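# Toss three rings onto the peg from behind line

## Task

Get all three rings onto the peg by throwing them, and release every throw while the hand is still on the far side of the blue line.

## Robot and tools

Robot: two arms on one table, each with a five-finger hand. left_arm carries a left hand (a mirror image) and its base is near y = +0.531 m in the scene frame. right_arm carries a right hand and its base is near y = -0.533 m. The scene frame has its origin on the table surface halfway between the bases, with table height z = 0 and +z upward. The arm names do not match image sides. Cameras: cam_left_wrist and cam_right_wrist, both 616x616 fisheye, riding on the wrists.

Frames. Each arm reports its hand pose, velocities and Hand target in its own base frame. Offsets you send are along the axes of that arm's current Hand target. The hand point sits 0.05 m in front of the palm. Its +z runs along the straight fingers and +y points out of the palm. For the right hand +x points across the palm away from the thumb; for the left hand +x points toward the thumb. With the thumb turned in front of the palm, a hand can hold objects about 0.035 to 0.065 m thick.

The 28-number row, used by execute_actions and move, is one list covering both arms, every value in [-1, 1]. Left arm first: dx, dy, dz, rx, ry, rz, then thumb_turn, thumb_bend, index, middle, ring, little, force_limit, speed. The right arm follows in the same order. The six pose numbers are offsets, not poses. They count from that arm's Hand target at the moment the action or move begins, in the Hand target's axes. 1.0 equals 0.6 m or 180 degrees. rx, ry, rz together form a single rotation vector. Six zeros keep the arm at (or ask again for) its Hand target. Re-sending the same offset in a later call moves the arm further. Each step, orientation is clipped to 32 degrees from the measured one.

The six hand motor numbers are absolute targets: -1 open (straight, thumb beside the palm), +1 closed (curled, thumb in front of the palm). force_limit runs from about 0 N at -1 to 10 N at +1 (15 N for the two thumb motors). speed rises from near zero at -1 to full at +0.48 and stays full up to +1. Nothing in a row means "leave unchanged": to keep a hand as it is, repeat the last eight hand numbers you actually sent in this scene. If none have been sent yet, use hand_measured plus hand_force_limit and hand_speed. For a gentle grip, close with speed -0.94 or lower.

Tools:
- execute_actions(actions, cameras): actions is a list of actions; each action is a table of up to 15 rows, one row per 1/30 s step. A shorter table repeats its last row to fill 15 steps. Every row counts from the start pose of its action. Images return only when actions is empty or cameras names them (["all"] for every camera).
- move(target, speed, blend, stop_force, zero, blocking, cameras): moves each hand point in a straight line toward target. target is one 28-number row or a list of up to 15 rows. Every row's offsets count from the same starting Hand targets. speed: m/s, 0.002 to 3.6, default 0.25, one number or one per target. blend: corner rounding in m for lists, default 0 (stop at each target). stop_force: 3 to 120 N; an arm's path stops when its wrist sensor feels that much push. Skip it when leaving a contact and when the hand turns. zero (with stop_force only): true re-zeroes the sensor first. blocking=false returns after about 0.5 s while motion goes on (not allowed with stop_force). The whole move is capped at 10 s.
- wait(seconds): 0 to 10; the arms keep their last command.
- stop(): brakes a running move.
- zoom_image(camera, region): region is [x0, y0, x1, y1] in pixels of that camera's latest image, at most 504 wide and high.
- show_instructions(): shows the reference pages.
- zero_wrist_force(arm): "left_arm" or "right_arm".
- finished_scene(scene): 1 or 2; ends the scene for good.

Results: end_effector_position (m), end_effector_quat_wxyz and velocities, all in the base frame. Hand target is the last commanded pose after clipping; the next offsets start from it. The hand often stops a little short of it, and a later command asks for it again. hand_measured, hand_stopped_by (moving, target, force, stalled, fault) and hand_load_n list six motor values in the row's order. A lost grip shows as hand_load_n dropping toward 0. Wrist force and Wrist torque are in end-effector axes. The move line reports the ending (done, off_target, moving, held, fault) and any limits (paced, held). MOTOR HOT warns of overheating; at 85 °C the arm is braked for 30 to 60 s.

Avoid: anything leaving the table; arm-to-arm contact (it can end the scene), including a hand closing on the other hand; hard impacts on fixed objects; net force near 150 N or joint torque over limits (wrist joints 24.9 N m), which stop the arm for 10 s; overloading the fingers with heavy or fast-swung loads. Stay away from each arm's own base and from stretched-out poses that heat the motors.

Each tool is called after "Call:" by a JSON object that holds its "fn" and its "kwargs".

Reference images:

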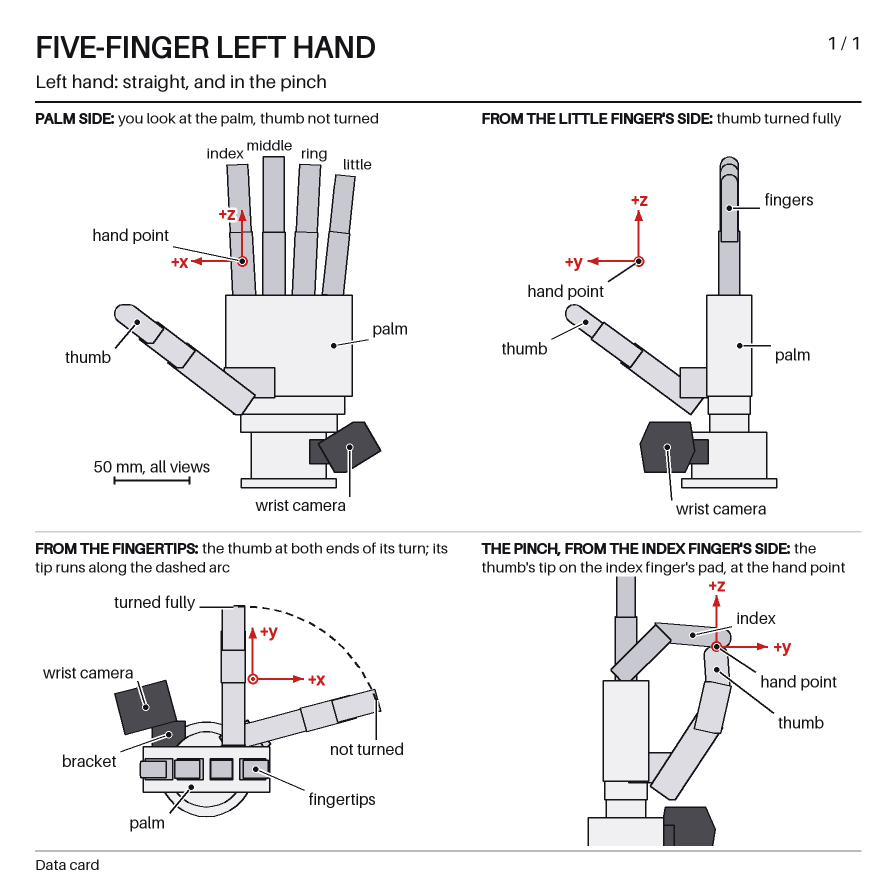

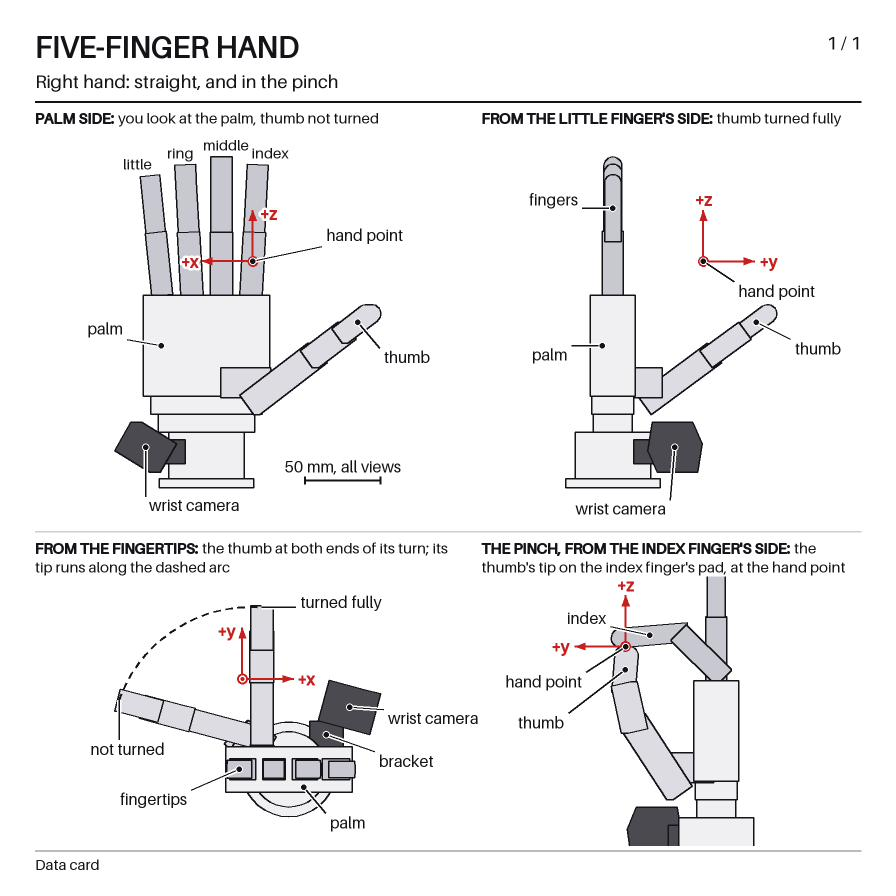

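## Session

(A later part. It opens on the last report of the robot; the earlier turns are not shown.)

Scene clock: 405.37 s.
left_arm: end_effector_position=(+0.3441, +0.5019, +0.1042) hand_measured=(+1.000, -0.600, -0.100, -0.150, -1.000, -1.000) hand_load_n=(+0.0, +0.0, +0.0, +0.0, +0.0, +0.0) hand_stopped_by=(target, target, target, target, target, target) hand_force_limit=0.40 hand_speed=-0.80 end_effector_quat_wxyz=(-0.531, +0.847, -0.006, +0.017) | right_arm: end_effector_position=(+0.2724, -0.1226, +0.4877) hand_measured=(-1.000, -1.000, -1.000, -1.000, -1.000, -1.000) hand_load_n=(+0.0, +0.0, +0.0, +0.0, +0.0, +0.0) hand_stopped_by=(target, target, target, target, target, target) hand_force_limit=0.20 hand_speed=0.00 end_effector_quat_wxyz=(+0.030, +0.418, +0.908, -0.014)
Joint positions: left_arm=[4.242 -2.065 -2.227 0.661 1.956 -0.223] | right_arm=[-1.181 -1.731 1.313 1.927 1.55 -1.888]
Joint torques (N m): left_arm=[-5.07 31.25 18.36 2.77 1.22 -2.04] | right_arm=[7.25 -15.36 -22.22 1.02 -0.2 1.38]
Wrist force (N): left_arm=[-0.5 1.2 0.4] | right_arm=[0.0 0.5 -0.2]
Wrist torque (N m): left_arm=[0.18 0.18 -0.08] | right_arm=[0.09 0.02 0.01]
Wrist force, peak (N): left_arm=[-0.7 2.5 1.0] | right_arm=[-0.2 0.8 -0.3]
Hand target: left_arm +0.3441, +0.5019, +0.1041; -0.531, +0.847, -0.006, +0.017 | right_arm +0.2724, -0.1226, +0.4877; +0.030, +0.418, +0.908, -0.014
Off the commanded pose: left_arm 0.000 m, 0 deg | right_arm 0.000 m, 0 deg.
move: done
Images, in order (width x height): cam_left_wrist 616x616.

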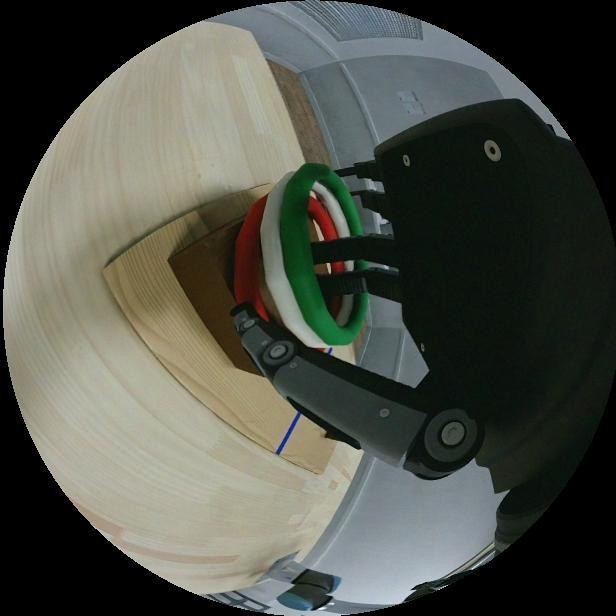

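Call:
{"fn": "move", "kwargs": {"target": [[0,0,0,0,0,0,1,-0.3,-0.1,-0.15,-1,-1,0.4,-0.85,0,0,0,0,0,0,-1,-1,-1,-1,-1,-1,0.2,0],[0,0,0,0,0,0,1,-0.3,0.4,0.4,-1,-1,0.4,-0.9,0,0,0,0,0,0,-1,-1,-1,-1,-1,-1,0.2,0],[0.0004,-0.0151,-0.007,0,0,0,1,-0.3,0.4,0.4,-1,-1,0.4,-0.9,0,0,0,0,0,0,-1,-1,-1,-1,-1,-1,0.2,0]], "speed": 0.03, "cameras": ["cam_left_wrist"]}}

Call:
{"fn": "zoom_image", "kwargs": {"camera": "cam_left_wrist", "region": [200, 150, 390, 380]}}

Scene clock: 419.57 s.
left_arm: end_effector_position=(+0.3441, +0.5021, +0.1142) hand_measured=(+1.000, -0.302, +0.168, +0.098, -1.000, -1.000) hand_load_n=(+0.5, +4.5, +4.5, +6.5, +0.0, +0.0) hand_stopped_by=(target, target, force, force, target, target) hand_force_limit=0.40 hand_speed=-0.90 end_effector_quat_wxyz=(-0.531, +0.847, -0.006, +0.017) | right_arm: end_effector_position=(+0.2724, -0.1226, +0.4877) hand_measured=(-1.000, -1.000, -1.000, -1.000, -1.000, -1.000) hand_load_n=(+0.0, +0.0, +0.0, +0.0, +0.0, +0.0) hand_stopped_by=(target, target, target, target, target, target) hand_force_limit=0.20 hand_speed=0.00 end_effector_quat_wxyz=(+0.030, +0.418, +0.908, -0.014)
Joint positions: left_arm=[4.242 -2.038 -2.225 0.633 1.956 -0.223] | right_arm=[-1.181 -1.731 1.313 1.927 1.55 -1.888]
Joint torques (N m): left_arm=[5.39 23.5 17.46 5.09 -0.99 2.27] | right_arm=[7.27 -15.26 -21.89 1.11 -0.22 1.41]
Wrist force (N): left_arm=[-0.6 2.0 0.8] | right_arm=[0.1 0.3 -0.2]
Wrist torque (N m): left_arm=[0.13 0.22 -0.12] | right_arm=[0.06 -0.01 0.01]
Wrist force, peak (N): left_arm=[-0.5 2.3 0.7] | right_arm=[-0.5 0.7 -0.4]
Hand target: left_arm +0.3441, +0.5021, +0.1141; -0.531, +0.847, -0.006, +0.017 | right_arm +0.2724, -0.1226, +0.4877; +0.030, +0.418, +0.908, -0.014
Off the commanded pose: left_arm 0.000 m, 0 deg | right_arm 0.000 m, 0 deg.
move: done
Images, in order (width x height): cam_left_wrist 616x616.

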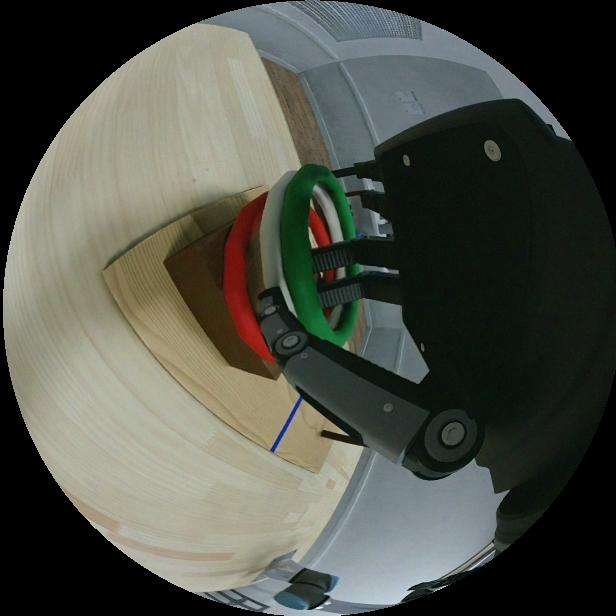

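Scaled by 2.191 from the camera's 616x616 image, which has a finer 880x880 frame.

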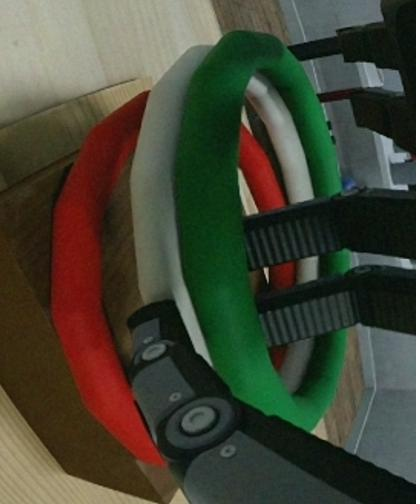

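Call:
{"fn": "move", "kwargs": {"target": [[-0.0004,0.0149,0.0069,0,0,0,1,-0.3,0.4,0.4,-1,-1,0.4,-0.9,0,0,0,0,0,0,-1,-1,-1,-1,-1,-1,0.2,0],[-0.0004,0.0149,0.0069,0,0,0,1,-0.3,-0.1,-0.15,-1,-1,0.4,-0.8,0,0,0,0,0,0,-1,-1,-1,-1,-1,-1,0.2,0],[-0.0004,0.0149,0.0069,0,0,0,1,-0.6,-0.1,-0.15,-1,-1,0.4,-0.8,0,0,0,0,0,0,-1,-1,-1,-1,-1,-1,0.2,0],[-0.0002,0.0062,0.0029,0,0,0,1,-0.6,-0.1,-0.15,-1,-1,0.4,-0.85,0,0,0,0,0,0,-1,-1,-1,-1,-1,-1,0.2,0],[-0.0002,0.0062,0.0029,0,0,0,1,-0.3,-0.1,-0.15,-1,-1,0.4,-0.85,0,0,0,0,0,0,-1,-1,-1,-1,-1,-1,0.2,0]], "speed": 0.03, "cameras": ["cam_left_wrist"]}}

Call:
{"fn": "zoom_image", "kwargs": {"camera": "cam_left_wrist", "region": [200, 150, 390, 380]}}

Scene clock: 458.93 s.
left_arm: end_effector_position=(+0.3441, +0.5020, +0.1100) hand_measured=(+1.000, -0.300, -0.100, -0.150, -1.000, -1.000) hand_load_n=(+0.0, +0.0, +0.0, +0.0, +0.0, -0.5) hand_stopped_by=(target, target, target, target, target, target) hand_force_limit=0.40 hand_speed=-0.85 end_effector_quat_wxyz=(-0.531, +0.847, -0.006, +0.017) | right_arm: end_effector_position=(+0.2724, -0.1226, +0.4877) hand_measured=(-1.000, -1.000, -1.000, -1.000, -1.000, -1.000) hand_load_n=(+0.0, +0.0, +0.0, +0.0, +0.0, +0.0) hand_stopped_by=(target, target, target, target, target, target) hand_force_limit=0.20 hand_speed=0.00 end_effector_quat_wxyz=(+0.030, +0.418, +0.908, -0.014)
Joint positions: left_arm=[4.243 -2.05 -2.226 0.645 1.956 -0.223] | right_arm=[-1.181 -1.731 1.313 1.927 1.55 -1.888]
Joint torques (N m): left_arm=[5.78 22.89 4.84 5.01 -1.09 2.54] | right_arm=[7.01 -14.89 -22.24 1.07 -0.22 1.48]
Wrist force (N): left_arm=[-0.5 0.9 0.2] | right_arm=[-0.2 0.4 -0.3]
Wrist torque (N m): left_arm=[0.13 0.18 -0.08] | right_arm=[0.08 0.04 0.00]
Wrist force, peak (N): left_arm=[-0.5 2.3 0.9] | right_arm=[-0.1 0.8 -0.6]
Hand target: left_arm +0.3441, +0.5020, +0.1100; -0.531, +0.847, -0.006, +0.017 | right_arm +0.2724, -0.1226, +0.4877; +0.030, +0.418, +0.908, -0.014
Off the commanded pose: left_arm 0.000 m, 0 deg | right_arm 0.000 m, 0 deg.
move: done
Images, in order (width x height): cam_left_wrist 616x616.

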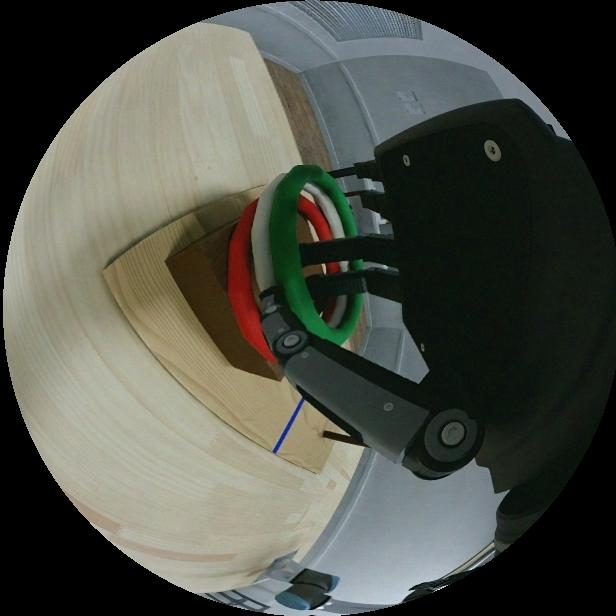

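Scaled by 2.191 from the camera's 616x616 image, which has a finer 880x880 frame.

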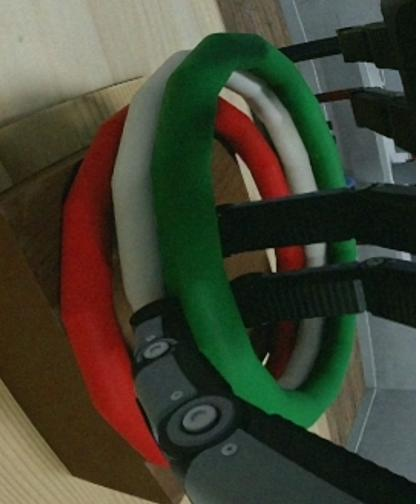

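Call:
{"fn": "move", "kwargs": {"target": [[0,0,0,0,0,0,1,-0.3,0.4,0.4,-1,-1,0.4,-0.9,0,0,0,0,0,0,-1,-1,-1,-1,-1,-1,0.2,0],[0.0004,-0.0151,-0.007,0,0,0,1,-0.3,0.4,0.4,-1,-1,0.4,-0.9,0,0,0,0,0,0,-1,-1,-1,-1,-1,-1,0.2,0]], "speed": 0.03, "cameras": ["cam_left_wrist"]}}

Call:
{"fn": "zoom_image", "kwargs": {"camera": "cam_left_wrist", "region": [200, 150, 390, 380]}}

Scene clock: 469.17 s.
left_arm: end_effector_position=(+0.3441, +0.5022, +0.1201) hand_measured=(+1.000, -0.302, +0.196, +0.154, -1.000, -1.000) hand_load_n=(+0.0, +8.0, +6.5, +7.0, +0.0, +0.0) hand_stopped_by=(target, target, force, force, target, target) hand_force_limit=0.40 hand_speed=-0.90 end_effector_quat_wxyz=(-0.531, +0.847, -0.006, +0.017) | right_arm: end_effector_position=(+0.2724, -0.1226, +0.4877) hand_measured=(-1.000, -1.000, -1.000, -1.000, -1.000, -1.000) hand_load_n=(+0.0, +0.0, +0.0, +0.0, +0.0, +0.0) hand_stopped_by=(target, target, target, target, target, target) hand_force_limit=0.20 hand_speed=0.00 end_effector_quat_wxyz=(+0.030, +0.418, +0.908, -0.014)
Joint positions: left_arm=[4.243 -2.023 -2.223 0.616 1.956 -0.223] | right_arm=[-1.181 -1.731 1.313 1.927 1.55 -1.888]
Joint torques (N m): left_arm=[4.77 23.69 16.78 4.91 -1.11 2.33] | right_arm=[7.04 -14.91 -22.37 1.06 -0.2 1.49]
Wrist force (N): left_arm=[-0.7 1.6 0.4] | right_arm=[0.1 0.5 -0.2]
Wrist torque (N m): left_arm=[0.13 0.20 -0.10] | right_arm=[0.09 0.01 0.02]
Wrist force, peak (N): left_arm=[-0.7 1.9 0.6] | right_arm=[-0.2 0.9 -0.4]
Hand target: left_arm +0.3441, +0.5022, +0.1200; -0.531, +0.847, -0.006, +0.017 | right_arm +0.2724, -0.1226, +0.4877; +0.030, +0.418, +0.908, -0.014
Off the commanded pose: left_arm 0.000 m, 0 deg | right_arm 0.000 m, 0 deg.
move: done
Images, in order (width x height): cam_left_wrist 616x616.

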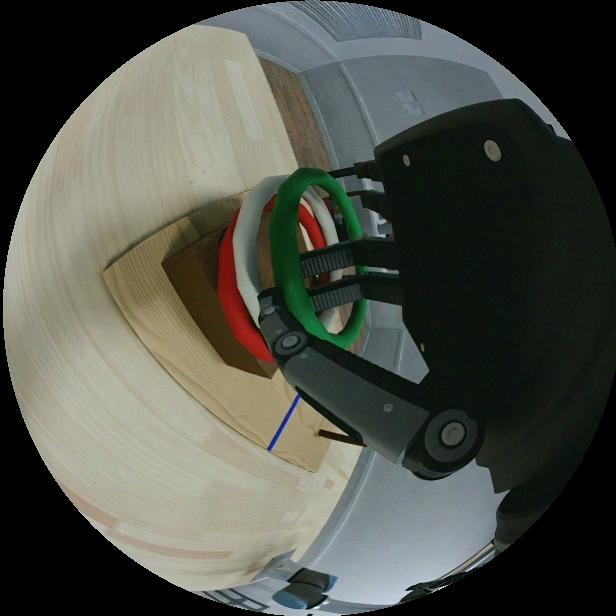

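Scaled by 2.191 from the camera's 616x616 image, which has a finer 880x880 frame.

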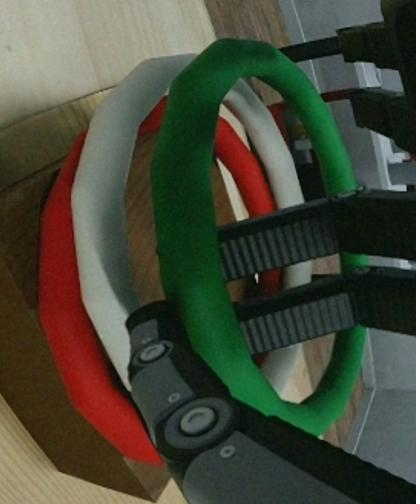

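Call:
{"fn": "move", "kwargs": {"target": [[0,0,0,0,0,0,1,-0.3,0.187,0.145,-1,-1,0.4,-0.9,0,0,0,0,0,0,-1,-1,-1,-1,-1,-1,0.2,0],[0.0025,-0.0907,-0.042,0,0,0,1,-0.3,0.187,0.145,-1,-1,0.4,-0.9,0,0,0,0,0,0,-1,-1,-1,-1,-1,-1,0.2,0],[-0.0055,-0.3512,-0.1883,0.0032,-0.117,-0.0542,1,-0.3,0.187,0.145,-1,-1,0.4,-0.9,0,0,0,0,0,0,-1,-1,-1,-1,-1,-1,0.2,0]], "speed": 0.15, "blend": 0.02, "cameras": ["cam_left_wrist"]}}

Scene clock: 504.20 s.
left_arm: end_effector_position=(+0.3351, +0.4925, +0.3588) hand_measured=(+1.000, -0.300, +0.186, +0.144, -1.000, -1.000) hand_load_n=(+0.0, +0.5, +0.5, +0.0, +0.0, +0.0) hand_stopped_by=(target, target, target, target, target, target) hand_force_limit=0.40 hand_speed=-0.90 end_effector_quat_wxyz=(-0.524, +0.831, +0.163, -0.093) | right_arm: end_effector_position=(+0.2724, -0.1226, +0.4877) hand_measured=(-1.000, -1.000, -1.000, -1.000, -1.000, -1.000) hand_load_n=(+0.0, +0.0, +0.0, +0.0, +0.0, +0.0) hand_stopped_by=(target, target, target, target, target, target) hand_force_limit=0.20 hand_speed=0.00 end_effector_quat_wxyz=(+0.030, +0.418, +0.908, -0.014)
Joint positions: left_arm=[4.087 -1.636 -1.872 -0.357 2.427 -0.606] | right_arm=[-1.181 -1.731 1.313 1.927 1.55 -1.888]
Joint torques (N m): left_arm=[5.86 15.42 24.32 1.06 1.96 0.47] | right_arm=[6.92 -15.14 -22.06 1.09 -0.18 1.55]
Wrist force (N): left_arm=[-0.4 1.9 0.2] | right_arm=[-0.2 0.8 -0.5]
Wrist torque (N m): left_arm=[0.22 0.16 -0.09] | right_arm=[0.15 0.06 0.01]
Wrist force, peak (N): left_arm=[-0.7 3.0 1.1] | right_arm=[-0.1 1.0 -0.3]
Hand target: left_arm +0.3350, +0.4925, +0.3587; -0.524, +0.831, +0.163, -0.093 | right_arm +0.2724, -0.1226, +0.4877; +0.030, +0.418, +0.908, -0.014
Off the commanded pose: left_arm 0.000 m, 0 deg | right_arm 0.000 m, 0 deg.
move: done; blend cut to 0 m at target 1
Images, in order (width x height): cam_left_wrist 616x616.

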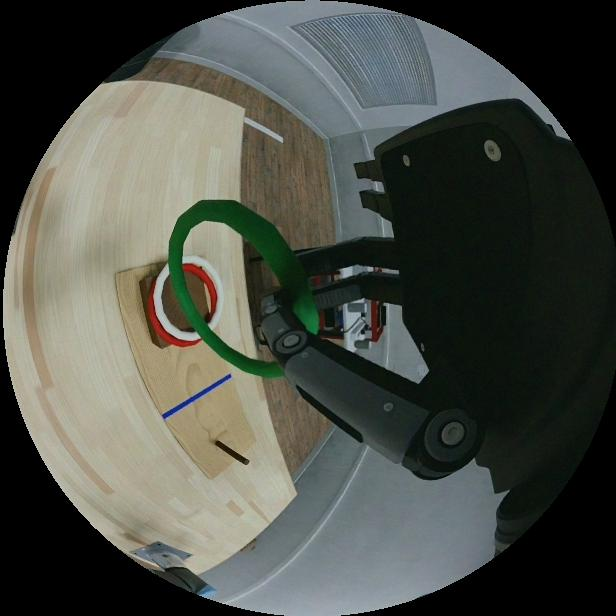

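Call:
{"fn": "move", "kwargs": {"target": [0,0,0,0,0,0,1,-0.3,0.4,0.4,-1,-1,0.4,-0.9,0,0,0,0,0,0,-1,-1,-1,-1,-1,-1,0.2,0], "cameras": ["cam_left_wrist"]}}

Call:
{"fn": "zoom_image", "kwargs": {"camera": "cam_left_wrist", "region": [130, 180, 400, 400]}}

Scene clock: 511.40 s.
left_arm: end_effector_position=(+0.3350, +0.4925, +0.3587) hand_measured=(+1.000, -0.302, +0.388, +0.298, -1.000, -1.000) hand_load_n=(-1.0, +3.5, +8.5, +6.0, +0.0, +0.0) hand_stopped_by=(target, target, force, force, target, target) hand_force_limit=0.40 hand_speed=-0.90 end_effector_quat_wxyz=(-0.524, +0.831, +0.163, -0.093) | right_arm: end_effector_position=(+0.2724, -0.1226, +0.4877) hand_measured=(-1.000, -1.000, -1.000, -1.000, -1.000, -1.000) hand_load_n=(+0.0, +0.0, +0.0, +0.0, +0.0, +0.0) hand_stopped_by=(target, target, target, target, target, target) hand_force_limit=0.20 hand_speed=0.00 end_effector_quat_wxyz=(+0.030, +0.418, +0.908, -0.014)
Joint positions: left_arm=[4.087 -1.636 -1.872 -0.357 2.427 -0.606] | right_arm=[-1.181 -1.731 1.313 1.927 1.55 -1.888]
Joint torques (N m): left_arm=[5.36 16 28.37 1.44 1.84 -1.46] | right_arm=[7.54 -15.01 -22.3 1.11 -0.25 1.45]
Wrist force (N): left_arm=[-0.7 1.8 0.0] | right_arm=[-0.1 0.6 -0.3]
Wrist torque (N m): left_arm=[0.24 0.19 -0.10] | right_arm=[0.11 0.04 0.01]
Wrist force, peak (N): left_arm=[-0.8 2.2 0.3] | right_arm=[-0.2 0.9 -0.4]
Hand target: left_arm +0.3350, +0.4925, +0.3587; -0.524, +0.831, +0.163, -0.093 | right_arm +0.2724, -0.1226, +0.4877; +0.030, +0.418, +0.908, -0.014
Off the commanded pose: left_arm 0.000 m, 0 deg | right_arm 0.000 m, 0 deg.
move: done
Images, in order (width x height): cam_left_wrist 616x616.

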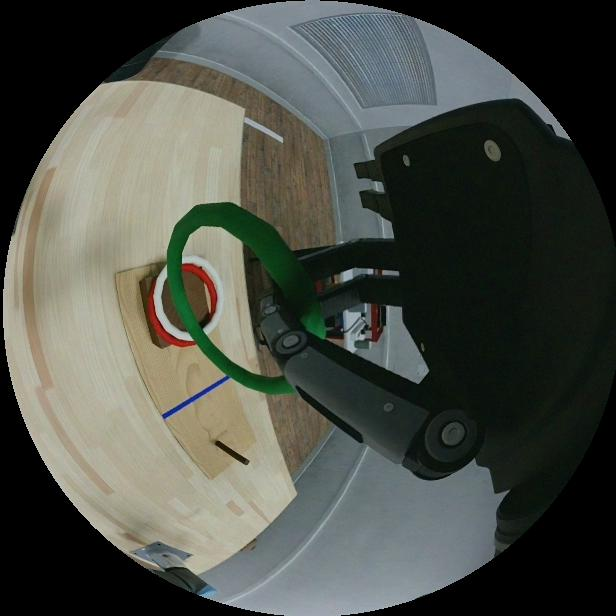

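Scaled by 1.867 from the camera's 616x616 image, which has a finer 880x880 frame.

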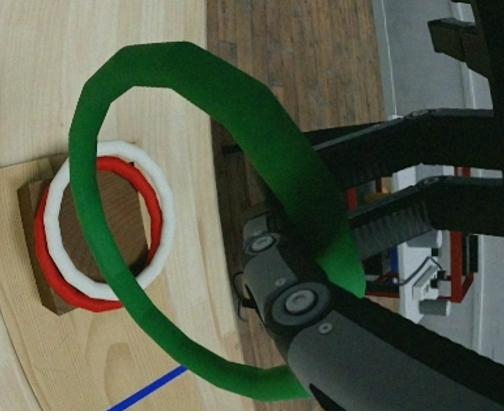

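Call:
{"fn": "move", "kwargs": {"target": [[0.228,0.045,-0.0832,-0.0032,0.117,0.0542,1,-0.3,0.4,0.4,-1,-1,0.4,-0.9,0,0,0,0,0,0,-1,-1,-1,-1,-1,-1,0.2,0],[0.2201,0.3323,0.05,-0.0032,0.117,0.0542,1,-0.3,0.4,0.4,-1,-1,0.4,-0.9,0,0,0,0,0,0,-1,-1,-1,-1,-1,-1,0.2,0]], "speed": 0.12, "blend": 0.02, "cameras": ["cam_left_wrist"]}}

Call:
{"fn": "zoom_image", "kwargs": {"camera": "cam_left_wrist", "region": [130, 180, 400, 400]}}

Scene clock: 579.10 s.
left_arm: end_effector_position=(+0.4826, +0.4870, +0.1682) hand_measured=(+1.000, -0.302, +0.388, +0.298, -1.000, -1.000) hand_load_n=(-0.5, +3.5, +8.5, +6.0, +0.0, +0.0) hand_stopped_by=(target, target, force, force, target, target) hand_force_limit=0.40 hand_speed=-0.90 end_effector_quat_wxyz=(-0.531, +0.847, -0.006, +0.017) | right_arm: end_effector_position=(+0.2724, -0.1226, +0.4877) hand_measured=(-1.000, -1.000, -1.000, -1.000, -1.000, -1.000) hand_load_n=(+0.0, +0.0, +0.0, +0.0, +0.0, +0.0) hand_stopped_by=(target, target, target, target, target, target) hand_force_limit=0.20 hand_speed=0.00 end_effector_quat_wxyz=(+0.030, +0.418, +0.908, -0.014)
Joint positions: left_arm=[3.975 -2.053 -1.931 0.279 2.188 -0.376] | right_arm=[-1.181 -1.731 1.313 1.927 1.55 -1.888]
Joint torques (N m): left_arm=[-5.38 46.21 24.59 2.46 1.22 2.46] | right_arm=[7.14 -15.1 -22.57 1.13 -0.29 1.43]
Wrist force (N): left_arm=[-0.6 1.5 0.2] | right_arm=[-0.1 0.5 -0.3]
Wrist torque (N m): left_arm=[0.19 0.16 0.09] | right_arm=[0.10 0.03 0.01]
Wrist force, peak (N): left_arm=[-0.8 3.0 0.7] | right_arm=[-0.1 1.0 -0.3]
Hand target: left_arm +0.4826, +0.4870, +0.1683; -0.531, +0.847, -0.006, +0.017 | right_arm +0.2724, -0.1226, +0.4877; +0.030, +0.418, +0.908, -0.014
Off the commanded pose: left_arm 0.000 m, 0 deg | right_arm 0.000 m, 0 deg.
move: done
Images, in order (width x height): cam_left_wrist 616x616.

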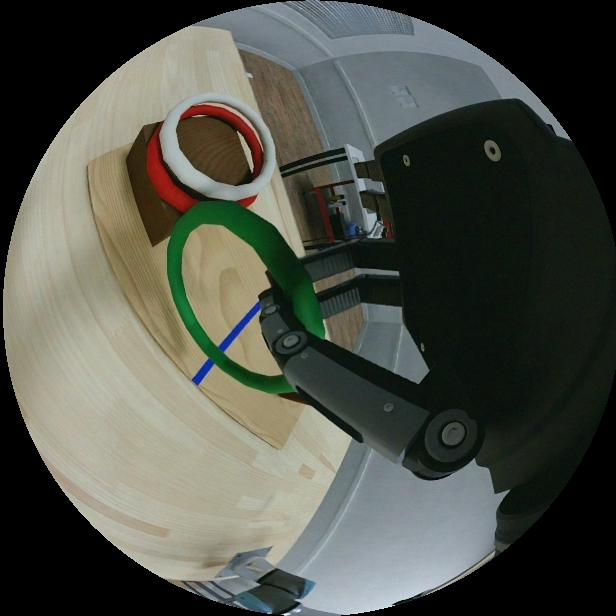

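Scaled by 1.867 from the camera's 616x616 image, which has a finer 880x880 frame.

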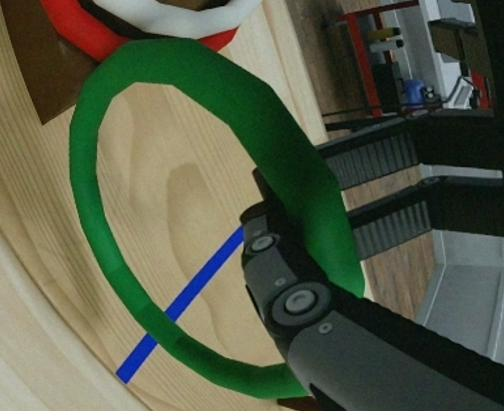

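Call:
{"fn": "move", "kwargs": {"target": [0.0195,0.008,0.0551,0,0,0,1,-0.3,0.4,0.4,-1,-1,0.4,-0.9,0,0,0,0,0,0,-1,-1,-1,-1,-1,-1,0.2,0], "speed": 0.1}}

Call:
{"fn": "move", "kwargs": {"target": [-0.001,0.0378,0.0175,0,0,0,1,-0.3,0.4,0.4,-1,-1,0.4,-0.9,0,0,0,0,0,0,-1,-1,-1,-1,-1,-1,0.2,0], "speed": 0.02, "stop_force": 3, "cameras": ["cam_left_wrist"]}}

Call:
{"fn": "zoom_image", "kwargs": {"camera": "cam_left_wrist", "region": [130, 180, 400, 400]}}

Scene clock: 619.53 s.
left_arm: end_effector_position=(+0.4955, +0.5144, +0.1498) hand_measured=(+1.000, -0.302, +0.388, +0.298, -1.000, -1.000) hand_load_n=(-0.5, +3.0, +8.0, +6.0, +0.0, +0.0) hand_stopped_by=(target, target, force, force, target, target) hand_force_limit=0.40 hand_speed=-0.90 end_effector_quat_wxyz=(-0.531, +0.847, -0.006, +0.017) | right_arm: end_effector_position=(+0.2724, -0.1226, +0.4877) hand_measured=(-1.000, -1.000, -1.000, -1.000, -1.000, -1.000) hand_load_n=(+0.0, +0.0, +0.0, +0.0, +0.5, +0.0) hand_stopped_by=(target, target, target, target, target, target) hand_force_limit=0.20 hand_speed=0.00 end_effector_quat_wxyz=(+0.030, +0.418, +0.908, -0.014)
Joint positions: left_arm=[3.992 -2.133 -1.858 0.293 2.174 -0.365] | right_arm=[-1.181 -1.731 1.313 1.927 1.55 -1.888]
Joint torques (N m): left_arm=[-7.33 55.93 8.06 1.34 1.77 -0.76] | right_arm=[7.4 -15.11 -22.39 1.09 -0.39 1.44]
Wrist force (N): left_arm=[-0.7 1.8 0.1] | right_arm=[0.0 0.7 -0.4]
Wrist torque (N m): left_arm=[0.23 0.18 -0.11] | right_arm=[0.13 0.02 0.02]
Wrist force, peak (N): left_arm=[-0.6 1.9 0.9] | right_arm=[-0.4 1.0 -0.5]
Hand target: left_arm +0.4955, +0.5143, +0.1498; -0.531, +0.847, -0.006, +0.017 | right_arm +0.2724, -0.1226, +0.4877; +0.030, +0.418, +0.908, -0.014
Off the commanded pose: left_arm 0.000 m, 0 deg | right_arm 0.000 m, 0 deg.
move: done

Scene clock: 621.90 s.
left_arm: end_effector_position=(+0.4955, +0.5139, +0.1248) hand_measured=(+1.000, -0.302, +0.388, +0.298, -1.000, -1.000) hand_load_n=(-0.5, +3.5, +8.0, +6.0, +0.0, +0.0) hand_stopped_by=(target, target, force, force, target, target) hand_force_limit=0.40 hand_speed=-0.90 end_effector_quat_wxyz=(-0.531, +0.847, -0.006, +0.017) | right_arm: end_effector_position=(+0.2724, -0.1226, +0.4877) hand_measured=(-1.000, -1.000, -1.000, -1.000, -1.000, -1.000) hand_load_n=(+0.0, +0.0, +0.0, +0.0, +0.0, +0.0) hand_stopped_by=(target, target, target, target, target, target) hand_force_limit=0.20 hand_speed=0.00 end_effector_quat_wxyz=(+0.030, +0.418, +0.908, -0.014)
Joint positions: left_arm=[3.991 -2.18 -1.867 0.348 2.174 -0.365] | right_arm=[-1.181 -1.731 1.313 1.927 1.55 -1.888]
Joint torques (N m): left_arm=[-5.38 56.66 22.3 0.44 1.41 -1.11] | right_arm=[6.93 -14.93 -22.29 1.17 -0.34 1.4]
Wrist force (N): left_arm=[-0.9 1.0 0.0] | right_arm=[-0.1 0.6 -0.4]
Wrist torque (N m): left_arm=[0.18 0.23 -0.06] | right_arm=[0.12 0.03 0.01]
Wrist force, peak (N): left_arm=[-0.8 1.8 0.2] | right_arm=[0.0 0.9 -0.4]
Hand target: left_arm +0.4955, +0.5139, +0.1248; -0.531, +0.847, -0.006, +0.017 | right_arm +0.2724, -0.1226, +0.4877; +0.030, +0.418, +0.908, -0.014
Off the commanded pose: left_arm 0.000 m, 0 deg | right_arm 0.000 m, 0 deg.
move: done
Images, in order (width x height): cam_left_wrist 616x616.

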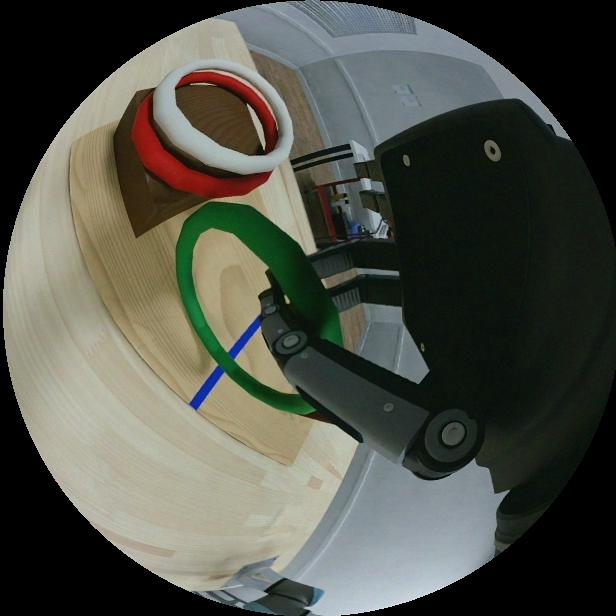

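Scaled by 1.867 from the camera's 616x616 image, which has a finer 880x880 frame.

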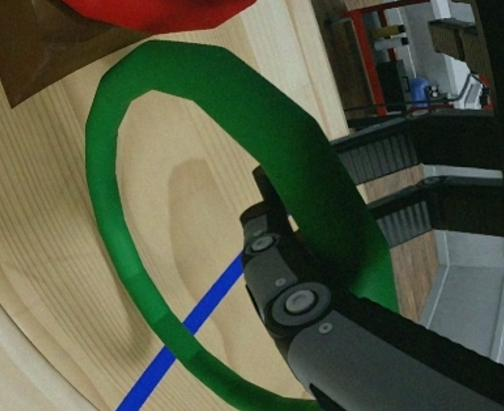

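Call:
{"fn": "move", "kwargs": {"target": [[-0.0008,0.038,-0.0621,0,0,0,1,-0.3,0.4,0.4,-1,-1,0.4,-0.9,0,0,0,0,0,0,-1,-1,-1,-1,-1,-1,0.2,0],[-0.0021,0.095,-0.1059,0,0,0,1,-0.3,0.4,0.4,-1,-1,0.4,-0.9,0,0,0,0,0,0,-1,-1,-1,-1,-1,-1,0.2,0]], "speed": 0.05, "blend": 0.01, "stop_force": 8, "cameras": ["cam_left_wrist"]}}

Call:
{"fn": "zoom_image", "kwargs": {"camera": "cam_left_wrist", "region": [130, 180, 400, 400]}}

Scene clock: 670.60 s.
left_arm: end_effector_position=(+0.4925, +0.4320, +0.1012) hand_measured=(+1.000, -0.302, +0.388, +0.298, -1.000, -1.000) hand_load_n=(-0.5, +3.0, +8.0, +6.0, +0.0, +0.0) hand_stopped_by=(target, target, force, force, target, target) hand_force_limit=0.40 hand_speed=-0.90 end_effector_quat_wxyz=(-0.531, +0.847, -0.006, +0.017) | right_arm: end_effector_position=(+0.2724, -0.1226, +0.4877) hand_measured=(-1.000, -1.000, -1.000, -1.000, -1.000, -1.000) hand_load_n=(+0.0, +0.0, +0.0, +0.0, +0.0, +0.0) hand_stopped_by=(target, target, target, target, target, target) hand_force_limit=0.20 hand_speed=0.00 end_effector_quat_wxyz=(+0.030, +0.418, +0.908, -0.014)
Joint positions: left_arm=[3.884 -2.152 -2.02 0.429 2.264 -0.439] | right_arm=[-1.181 -1.731 1.313 1.927 1.55 -1.888]
Joint torques (N m): left_arm=[5.93 53.44 20.68 0.44 -0.9 2.6] | right_arm=[6.91 -15.17 -22.3 1.18 -0.34 1.51]
Wrist force (N): left_arm=[-0.4 1.0 -0.5] | right_arm=[0.0 0.6 -0.4]
Wrist torque (N m): left_arm=[0.17 0.13 0.07] | right_arm=[0.11 0.03 0.01]
Wrist force, peak (N): left_arm=[-0.6 1.9 -0.4] | right_arm=[-0.3 1.0 -0.4]
Hand target: left_arm +0.4925, +0.4320, +0.1012; -0.531, +0.847, -0.006, +0.017 | right_arm +0.2724, -0.1226, +0.4877; +0.030, +0.418, +0.908, -0.014
Off the commanded pose: left_arm 0.000 m, 0 deg | right_arm 0.000 m, 0 deg.
move: done
Images, in order (width x height): cam_left_wrist 616x616.

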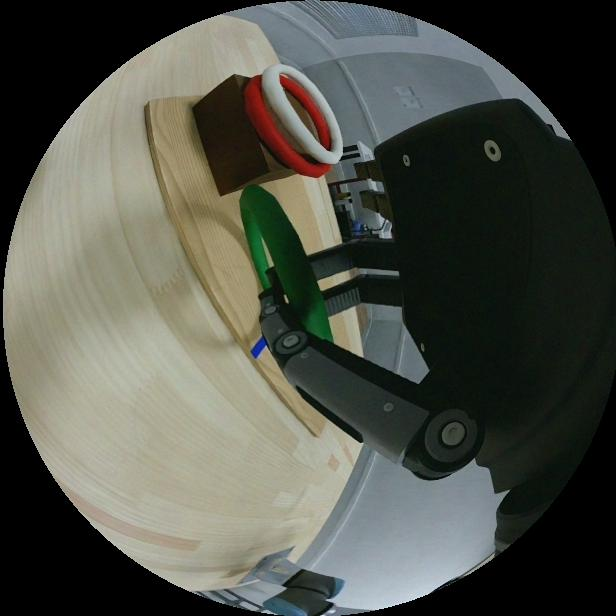

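Scaled by 1.867 from the camera's 616x616 image, which has a finer 880x880 frame.

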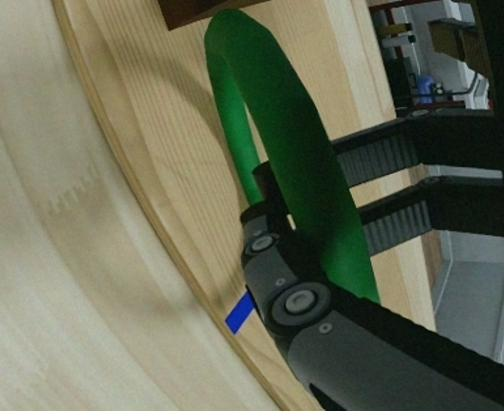

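Call:
{"fn": "move", "kwargs": {"target": [[-0.0017,0.0668,-0.0213,0,0,0,1,-0.3,0.4,0.4,-1,-1,0.4,-0.9,0,0,0,0,0,0,-1,-1,-1,-1,-1,-1,0.2,0],[-0.003,0.1165,-0.0215,0,0,0,1,-0.3,0.4,0.4,-1,-1,0.4,-0.9,0,0,0,0,0,0,-1,-1,-1,-1,-1,-1,0.2,0]], "speed": 0.05, "blend": 0.01, "stop_force": 8, "cameras": ["cam_left_wrist"]}}

Call:
{"fn": "zoom_image", "kwargs": {"camera": "cam_left_wrist", "region": [180, 150, 400, 400]}}

Scene clock: 683.73 s.
left_arm: end_effector_position=(+0.4908, +0.3899, +0.0438) hand_measured=(+1.000, -0.302, +0.388, +0.298, -1.000, -1.000) hand_load_n=(-0.5, +3.5, +8.0, +6.0, +0.0, +0.0) hand_stopped_by=(target, target, force, force, target, target) hand_force_limit=0.40 hand_speed=-0.90 end_effector_quat_wxyz=(-0.531, +0.847, -0.006, +0.017) | right_arm: end_effector_position=(+0.2724, -0.1226, +0.4877) hand_measured=(-1.000, -1.000, -1.000, -1.000, -1.000, -1.000) hand_load_n=(+0.0, +0.0, +0.0, +0.0, +0.0, +0.0) hand_stopped_by=(target, target, target, target, target, target) hand_force_limit=0.20 hand_speed=0.00 end_effector_quat_wxyz=(+0.030, +0.418, +0.908, -0.014)
Joint positions: left_arm=[3.82 -2.258 -2.082 0.564 2.316 -0.488] | right_arm=[-1.181 -1.731 1.313 1.927 1.55 -1.888]
Joint torques (N m): left_arm=[5.67 54.75 17.44 0.46 -0.75 2.51] | right_arm=[7.32 -15.67 -22.17 1.12 -0.32 1.33]
Wrist force (N): left_arm=[-0.7 1.3 -0.2] | right_arm=[0.0 0.7 -0.3]
Wrist torque (N m): left_arm=[0.17 0.20 0.06] | right_arm=[0.13 0.02 0.02]
Wrist force, peak (N): left_arm=[-0.9 2.2 0.0] | right_arm=[-0.1 1.0 -0.7]
Hand target: left_arm +0.4908, +0.3899, +0.0438; -0.531, +0.847, -0.006, +0.017 | right_arm +0.2724, -0.1226, +0.4877; +0.030, +0.418, +0.908, -0.014
Off the commanded pose: left_arm 0.000 m, 0 deg | right_arm 0.000 m, 0 deg.
move: done
Images, in order (width x height): cam_left_wrist 616x616.

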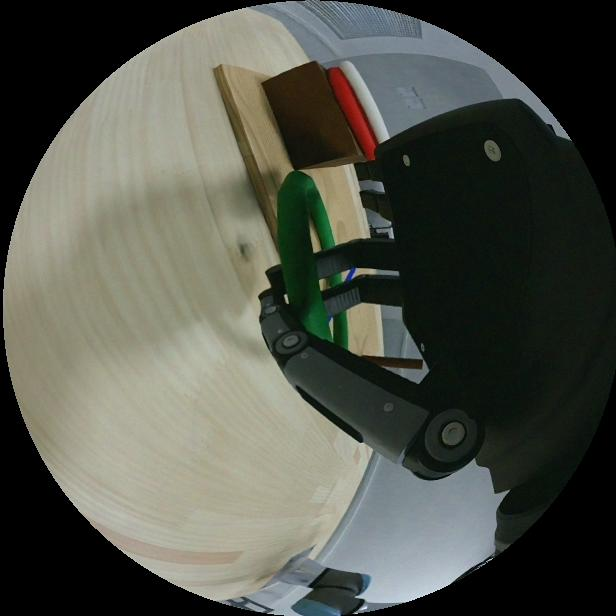

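Scaled by 2.016 from the camera's 616x616 image, which has a finer 880x880 frame.

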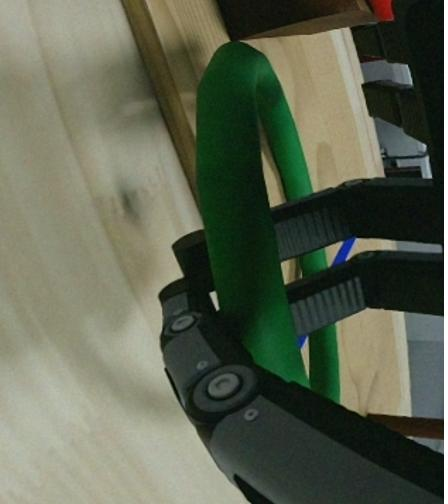

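Call:
{"fn": "move", "kwargs": {"target": [[-0.0008,0.0294,0.0063,0,0,0,1,-0.3,0.4,0.4,-1,-1,0.4,-0.9,0,0,0,0,0,0,-1,-1,-1,-1,-1,-1,0.2,0],[-0.0008,0.0294,0.0063,0,0,0,1,-0.3,-0.02,-0.07,-1,-1,0.4,-0.8,0,0,0,0,0,0,-1,-1,-1,-1,-1,-1,0.2,0]], "speed": 0.04, "cameras": ["cam_left_wrist"]}}

Call:
{"fn": "zoom_image", "kwargs": {"camera": "cam_left_wrist", "region": [210, 150, 390, 350]}}

Scene clock: 717.33 s.
left_arm: end_effector_position=(+0.4906, +0.3857, +0.0263) hand_measured=(+1.000, -0.300, -0.020, -0.070, -1.000, -1.000) hand_load_n=(+0.0, +0.5, +0.0, +0.0, +0.0, +0.0) hand_stopped_by=(target, target, target, target, target, target) hand_force_limit=0.40 hand_speed=-0.80 end_effector_quat_wxyz=(-0.531, +0.847, -0.006, +0.017) | right_arm: end_effector_position=(+0.2724, -0.1226, +0.4877) hand_measured=(-1.000, -1.000, -1.000, -1.000, -1.000, -1.000) hand_load_n=(+0.0, +0.0, +0.0, +0.0, +0.0, +0.0) hand_stopped_by=(target, target, target, target, target, target) hand_force_limit=0.20 hand_speed=0.00 end_effector_quat_wxyz=(+0.030, +0.418, +0.908, -0.014)
Joint positions: left_arm=[3.813 -2.299 -2.083 0.603 2.322 -0.494] | right_arm=[-1.181 -1.731 1.313 1.927 1.55 -1.888]
Joint torques (N m): left_arm=[3.52 54.98 16.97 0.66 -0.62 2.28] | right_arm=[7.1 -14.8 -22.22 1.14 -0.37 1.48]
Wrist force (N): left_arm=[-0.6 1.4 0.0] | right_arm=[0.0 0.7 -0.4]
Wrist torque (N m): left_arm=[0.18 0.19 0.07] | right_arm=[0.14 0.03 0.01]
Wrist force, peak (N): left_arm=[-0.9 1.9 -0.1] | right_arm=[-0.3 1.1 -0.5]
Hand target: left_arm +0.4906, +0.3857, +0.0263; -0.531, +0.847, -0.006, +0.017 | right_arm +0.2724, -0.1226, +0.4877; +0.030, +0.418, +0.908, -0.014
Off the commanded pose: left_arm 0.000 m, 0 deg | right_arm 0.000 m, 0 deg.
move: done
Images, in order (width x height): cam_left_wrist 616x616.

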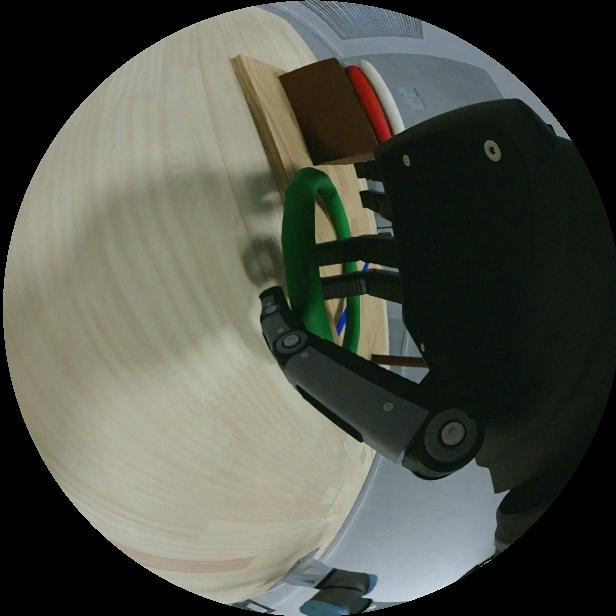

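Scaled by 2.520 from the camera's 616x616 image, which has a finer 880x880 frame.

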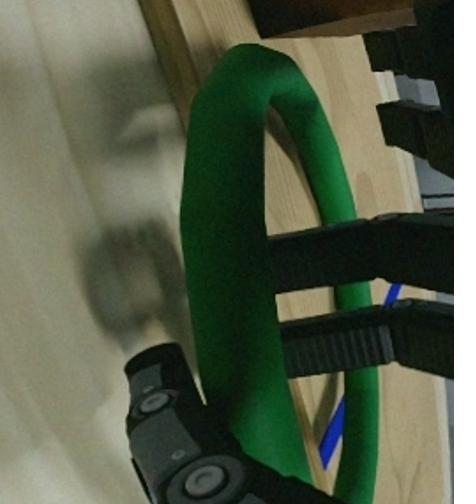

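Call:
{"fn": "move", "kwargs": {"target": [0,0,0,0,0,0,1,-0.6,-0.02,-0.07,-1,-1,0.4,-0.8,0,0,0,0,0,0,-1,-1,-1,-1,-1,-1,0.2,0], "cameras": ["cam_left_wrist"]}}

Call:
{"fn": "zoom_image", "kwargs": {"camera": "cam_left_wrist", "region": [210, 150, 390, 350]}}

Scene clock: 735.00 s.
left_arm: end_effector_position=(+0.4906, +0.3857, +0.0263) hand_measured=(+1.000, -0.600, -0.020, -0.070, -1.000, -1.000) hand_load_n=(+0.0, +0.0, +0.0, +0.0, +0.0, +0.0) hand_stopped_by=(target, target, target, target, target, target) hand_force_limit=0.40 hand_speed=-0.80 end_effector_quat_wxyz=(-0.531, +0.847, -0.006, +0.017) | right_arm: end_effector_position=(+0.2724, -0.1226, +0.4877) hand_measured=(-1.000, -1.000, -1.000, -1.000, -1.000, -1.000) hand_load_n=(+0.0, +0.0, +0.0, +0.0, +0.0, +0.0) hand_stopped_by=(target, target, target, target, target, target) hand_force_limit=0.20 hand_speed=0.00 end_effector_quat_wxyz=(+0.030, +0.418, +0.908, -0.014)
Joint positions: left_arm=[3.813 -2.299 -2.083 0.603 2.322 -0.494] | right_arm=[-1.181 -1.731 1.313 1.927 1.55 -1.888]
Joint torques (N m): left_arm=[3.45 54.83 16.78 3.85 1.62 2.06] | right_arm=[7.53 -15.37 -22.15 1.1 -0.31 1.41]
Wrist force (N): left_arm=[-0.9 1.3 -0.3] | right_arm=[-0.1 0.7 -0.2]
Wrist torque (N m): left_arm=[0.18 0.22 0.05] | right_arm=[0.12 0.03 0.01]
Wrist force, peak (N): left_arm=[-1.0 1.7 -0.2] | right_arm=[-0.3 0.9 -0.6]
Hand target: left_arm +0.4906, +0.3857, +0.0263; -0.531, +0.847, -0.006, +0.017 | right_arm +0.2724, -0.1226, +0.4877; +0.030, +0.418, +0.908, -0.014
Off the commanded pose: left_arm 0.000 m, 0 deg | right_arm 0.000 m, 0 deg.
move: done
Images, in order (width x height): cam_left_wrist 616x616.

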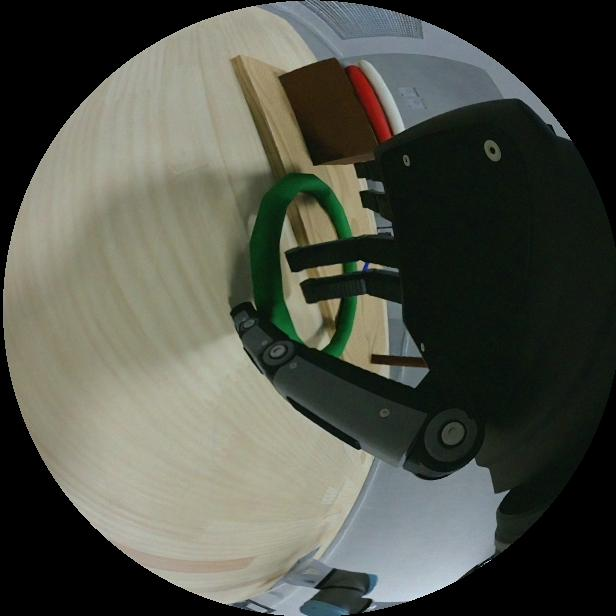

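Scaled by 2.520 from the camera's 616x616 image, which has a finer 880x880 frame.

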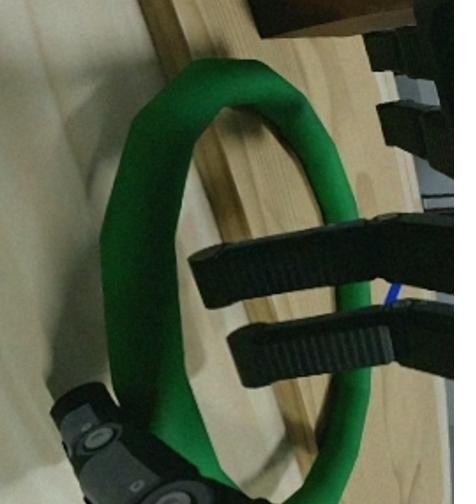

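Call:
{"fn": "move", "kwargs": {"target": [-0.0085,0.0089,-0.0197,0,0,0,1,-0.6,-0.02,-0.07,-1,-1,0.4,-0.8,0,0,0,0,0,0,-1,-1,-1,-1,-1,-1,0.2,0], "speed": 0.03, "stop_force": 3, "cameras": ["cam_left_wrist"]}}

Call:
{"fn": "zoom_image", "kwargs": {"camera": "cam_left_wrist", "region": [210, 150, 390, 350]}}

Scene clock: 756.63 s.
left_arm: end_effector_position=(+0.4851, +0.3728, +0.0265) hand_measured=(+1.000, -0.600, -0.020, -0.070, -1.000, -1.000) hand_load_n=(+0.0, +0.0, +0.0, +0.0, +0.0, +0.0) hand_stopped_by=(target, target, target, target, target, target) hand_force_limit=0.40 hand_speed=-0.80 end_effector_quat_wxyz=(-0.531, +0.847, -0.006, +0.017) | right_arm: end_effector_position=(+0.2724, -0.1226, +0.4877) hand_measured=(-1.000, -1.000, -1.000, -1.000, -1.000, -1.000) hand_load_n=(+0.0, -0.5, +0.0, +0.0, +0.0, +0.0) hand_stopped_by=(target, target, target, target, target, target) hand_force_limit=0.20 hand_speed=0.00 end_effector_quat_wxyz=(+0.030, +0.418, +0.908, -0.014)
Joint positions: left_arm=[3.799 -2.288 -2.114 0.615 2.333 -0.506] | right_arm=[-1.181 -1.731 1.313 1.927 1.55 -1.888]
Joint torques (N m): left_arm=[5.92 29.18 16.52 0.37 -0.79 2.58] | right_arm=[6.91 -15.43 -22.58 1.05 -0.33 1.39]
Wrist force (N): left_arm=[-0.7 1.1 -0.2] | right_arm=[-0.2 0.7 -0.4]
Wrist torque (N m): left_arm=[0.18 0.19 0.06] | right_arm=[0.13 0.04 0.01]
Wrist force, peak (N): left_arm=[-1.2 1.3 -0.2] | right_arm=[-0.1 1.0 -0.5]
Hand target: left_arm +0.4851, +0.3728, +0.0265; -0.531, +0.847, -0.006, +0.017 | right_arm +0.2724, -0.1226, +0.4877; +0.030, +0.418, +0.908, -0.014
Off the commanded pose: left_arm 0.000 m, 0 deg | right_arm 0.000 m, 0 deg.
move: done
Images, in order (width x height): cam_left_wrist 616x616.

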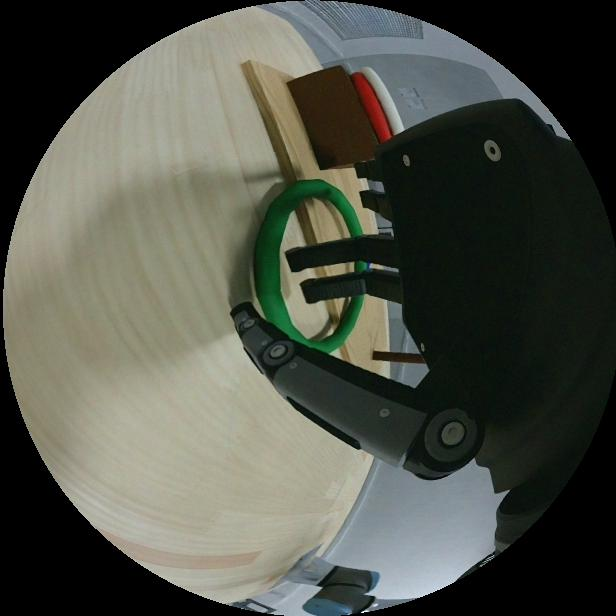

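Scaled by 2.520 from the camera's 616x616 image, which has a finer 880x880 frame.

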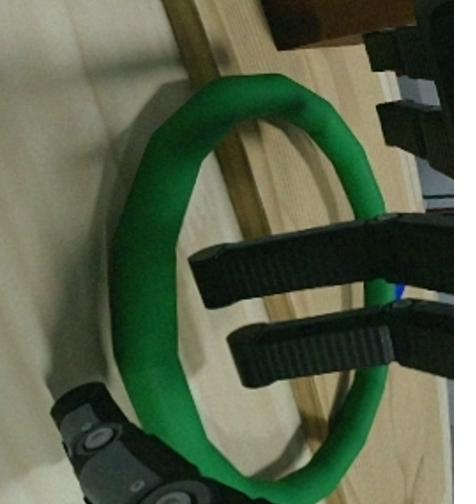

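Call:
{"fn": "move", "kwargs": {"target": [[0,0,0,0,0,0,1,-0.45,-0.8,-0.8,-1,-1,0.4,-0.5,0,0,0,0,0,0,-1,-1,-1,-1,-1,-1,0.2,0],[0.0004,-0.0203,0.0439,0,0,0,1,-0.45,-0.8,-0.8,-1,-1,0.4,-0.5,0,0,0,0,0,0,-1,-1,-1,-1,-1,-1,0.2,0],[0.0004,-0.0203,0.0439,0,0,0,1,-0.45,0.0,-0.05,-1,-1,0.4,-0.7,0,0,0,0,0,0,-1,-1,-1,-1,-1,-1,0.2,0]], "speed": 0.04, "cameras": ["cam_left_wrist"]}}

Call:
{"fn": "zoom_image", "kwargs": {"camera": "cam_left_wrist", "region": [210, 150, 390, 350]}}

Scene clock: 784.43 s.
left_arm: end_effector_position=(+0.4862, +0.4018, +0.0261) hand_measured=(+1.000, -0.450, +0.000, -0.280, -1.000, -1.000) hand_load_n=(+0.0, +0.0, +0.0, +8.5, +0.0, +0.0) hand_stopped_by=(target, target, target, force, target, target) hand_force_limit=0.40 hand_speed=-0.70 end_effector_quat_wxyz=(-0.531, +0.847, -0.006, +0.017) | right_arm: end_effector_position=(+0.2724, -0.1226, +0.4877) hand_measured=(-1.000, -1.000, -1.000, -1.000, -1.000, -1.000) hand_load_n=(+0.0, +0.0, +0.0, +0.0, -0.5, +0.0) hand_stopped_by=(target, target, target, target, target, target) hand_force_limit=0.20 hand_speed=0.00 end_effector_quat_wxyz=(+0.030, +0.418, +0.908, -0.014)
Joint positions: left_arm=[3.846 -2.306 -2.071 0.616 2.295 -0.468] | right_arm=[-1.181 -1.731 1.313 1.927 1.55 -1.888]
Joint torques (N m): left_arm=[-6.67 30.93 1.33 1.42 -2.32 -1.89] | right_arm=[6.72 -14.89 -22.31 1.01 -0.44 1.48]
Wrist force (N): left_arm=[-1.0 -13.0 -1.2] | right_arm=[-0.2 0.7 -0.4]
Wrist torque (N m): left_arm=[0.19 0.15 0.29] | right_arm=[0.13 0.05 0.01]
Wrist force, peak (N): left_arm=[-0.7 -14.5 -0.4] | right_arm=[-0.1 1.0 -0.6]
Hand target: left_arm +0.4862, +0.4018, +0.0260; -0.531, +0.847, -0.006, +0.017 | right_arm +0.2724, -0.1226, +0.4877; +0.030, +0.418, +0.908, -0.014
Off the commanded pose: left_arm 0.000 m, 0 deg | right_arm 0.000 m, 0 deg.
move: done
Images, in order (width x height): cam_left_wrist 616x616.

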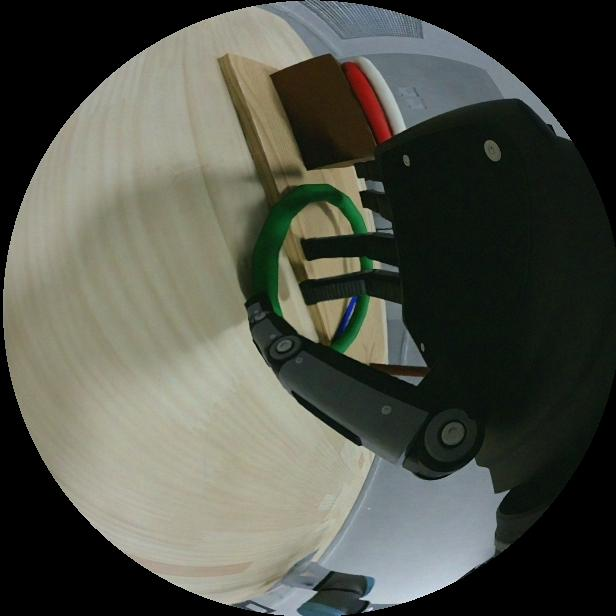

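Scaled by 2.520 from the camera's 616x616 image, which has a finer 880x880 frame.

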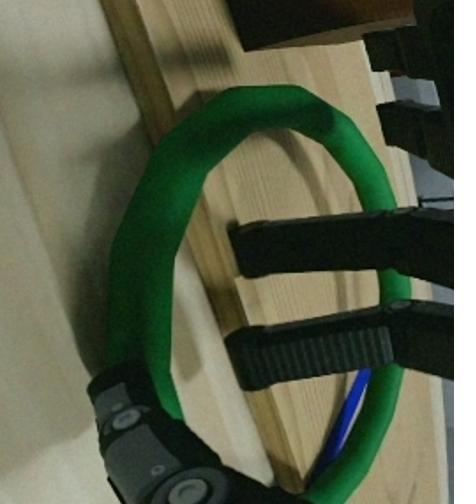

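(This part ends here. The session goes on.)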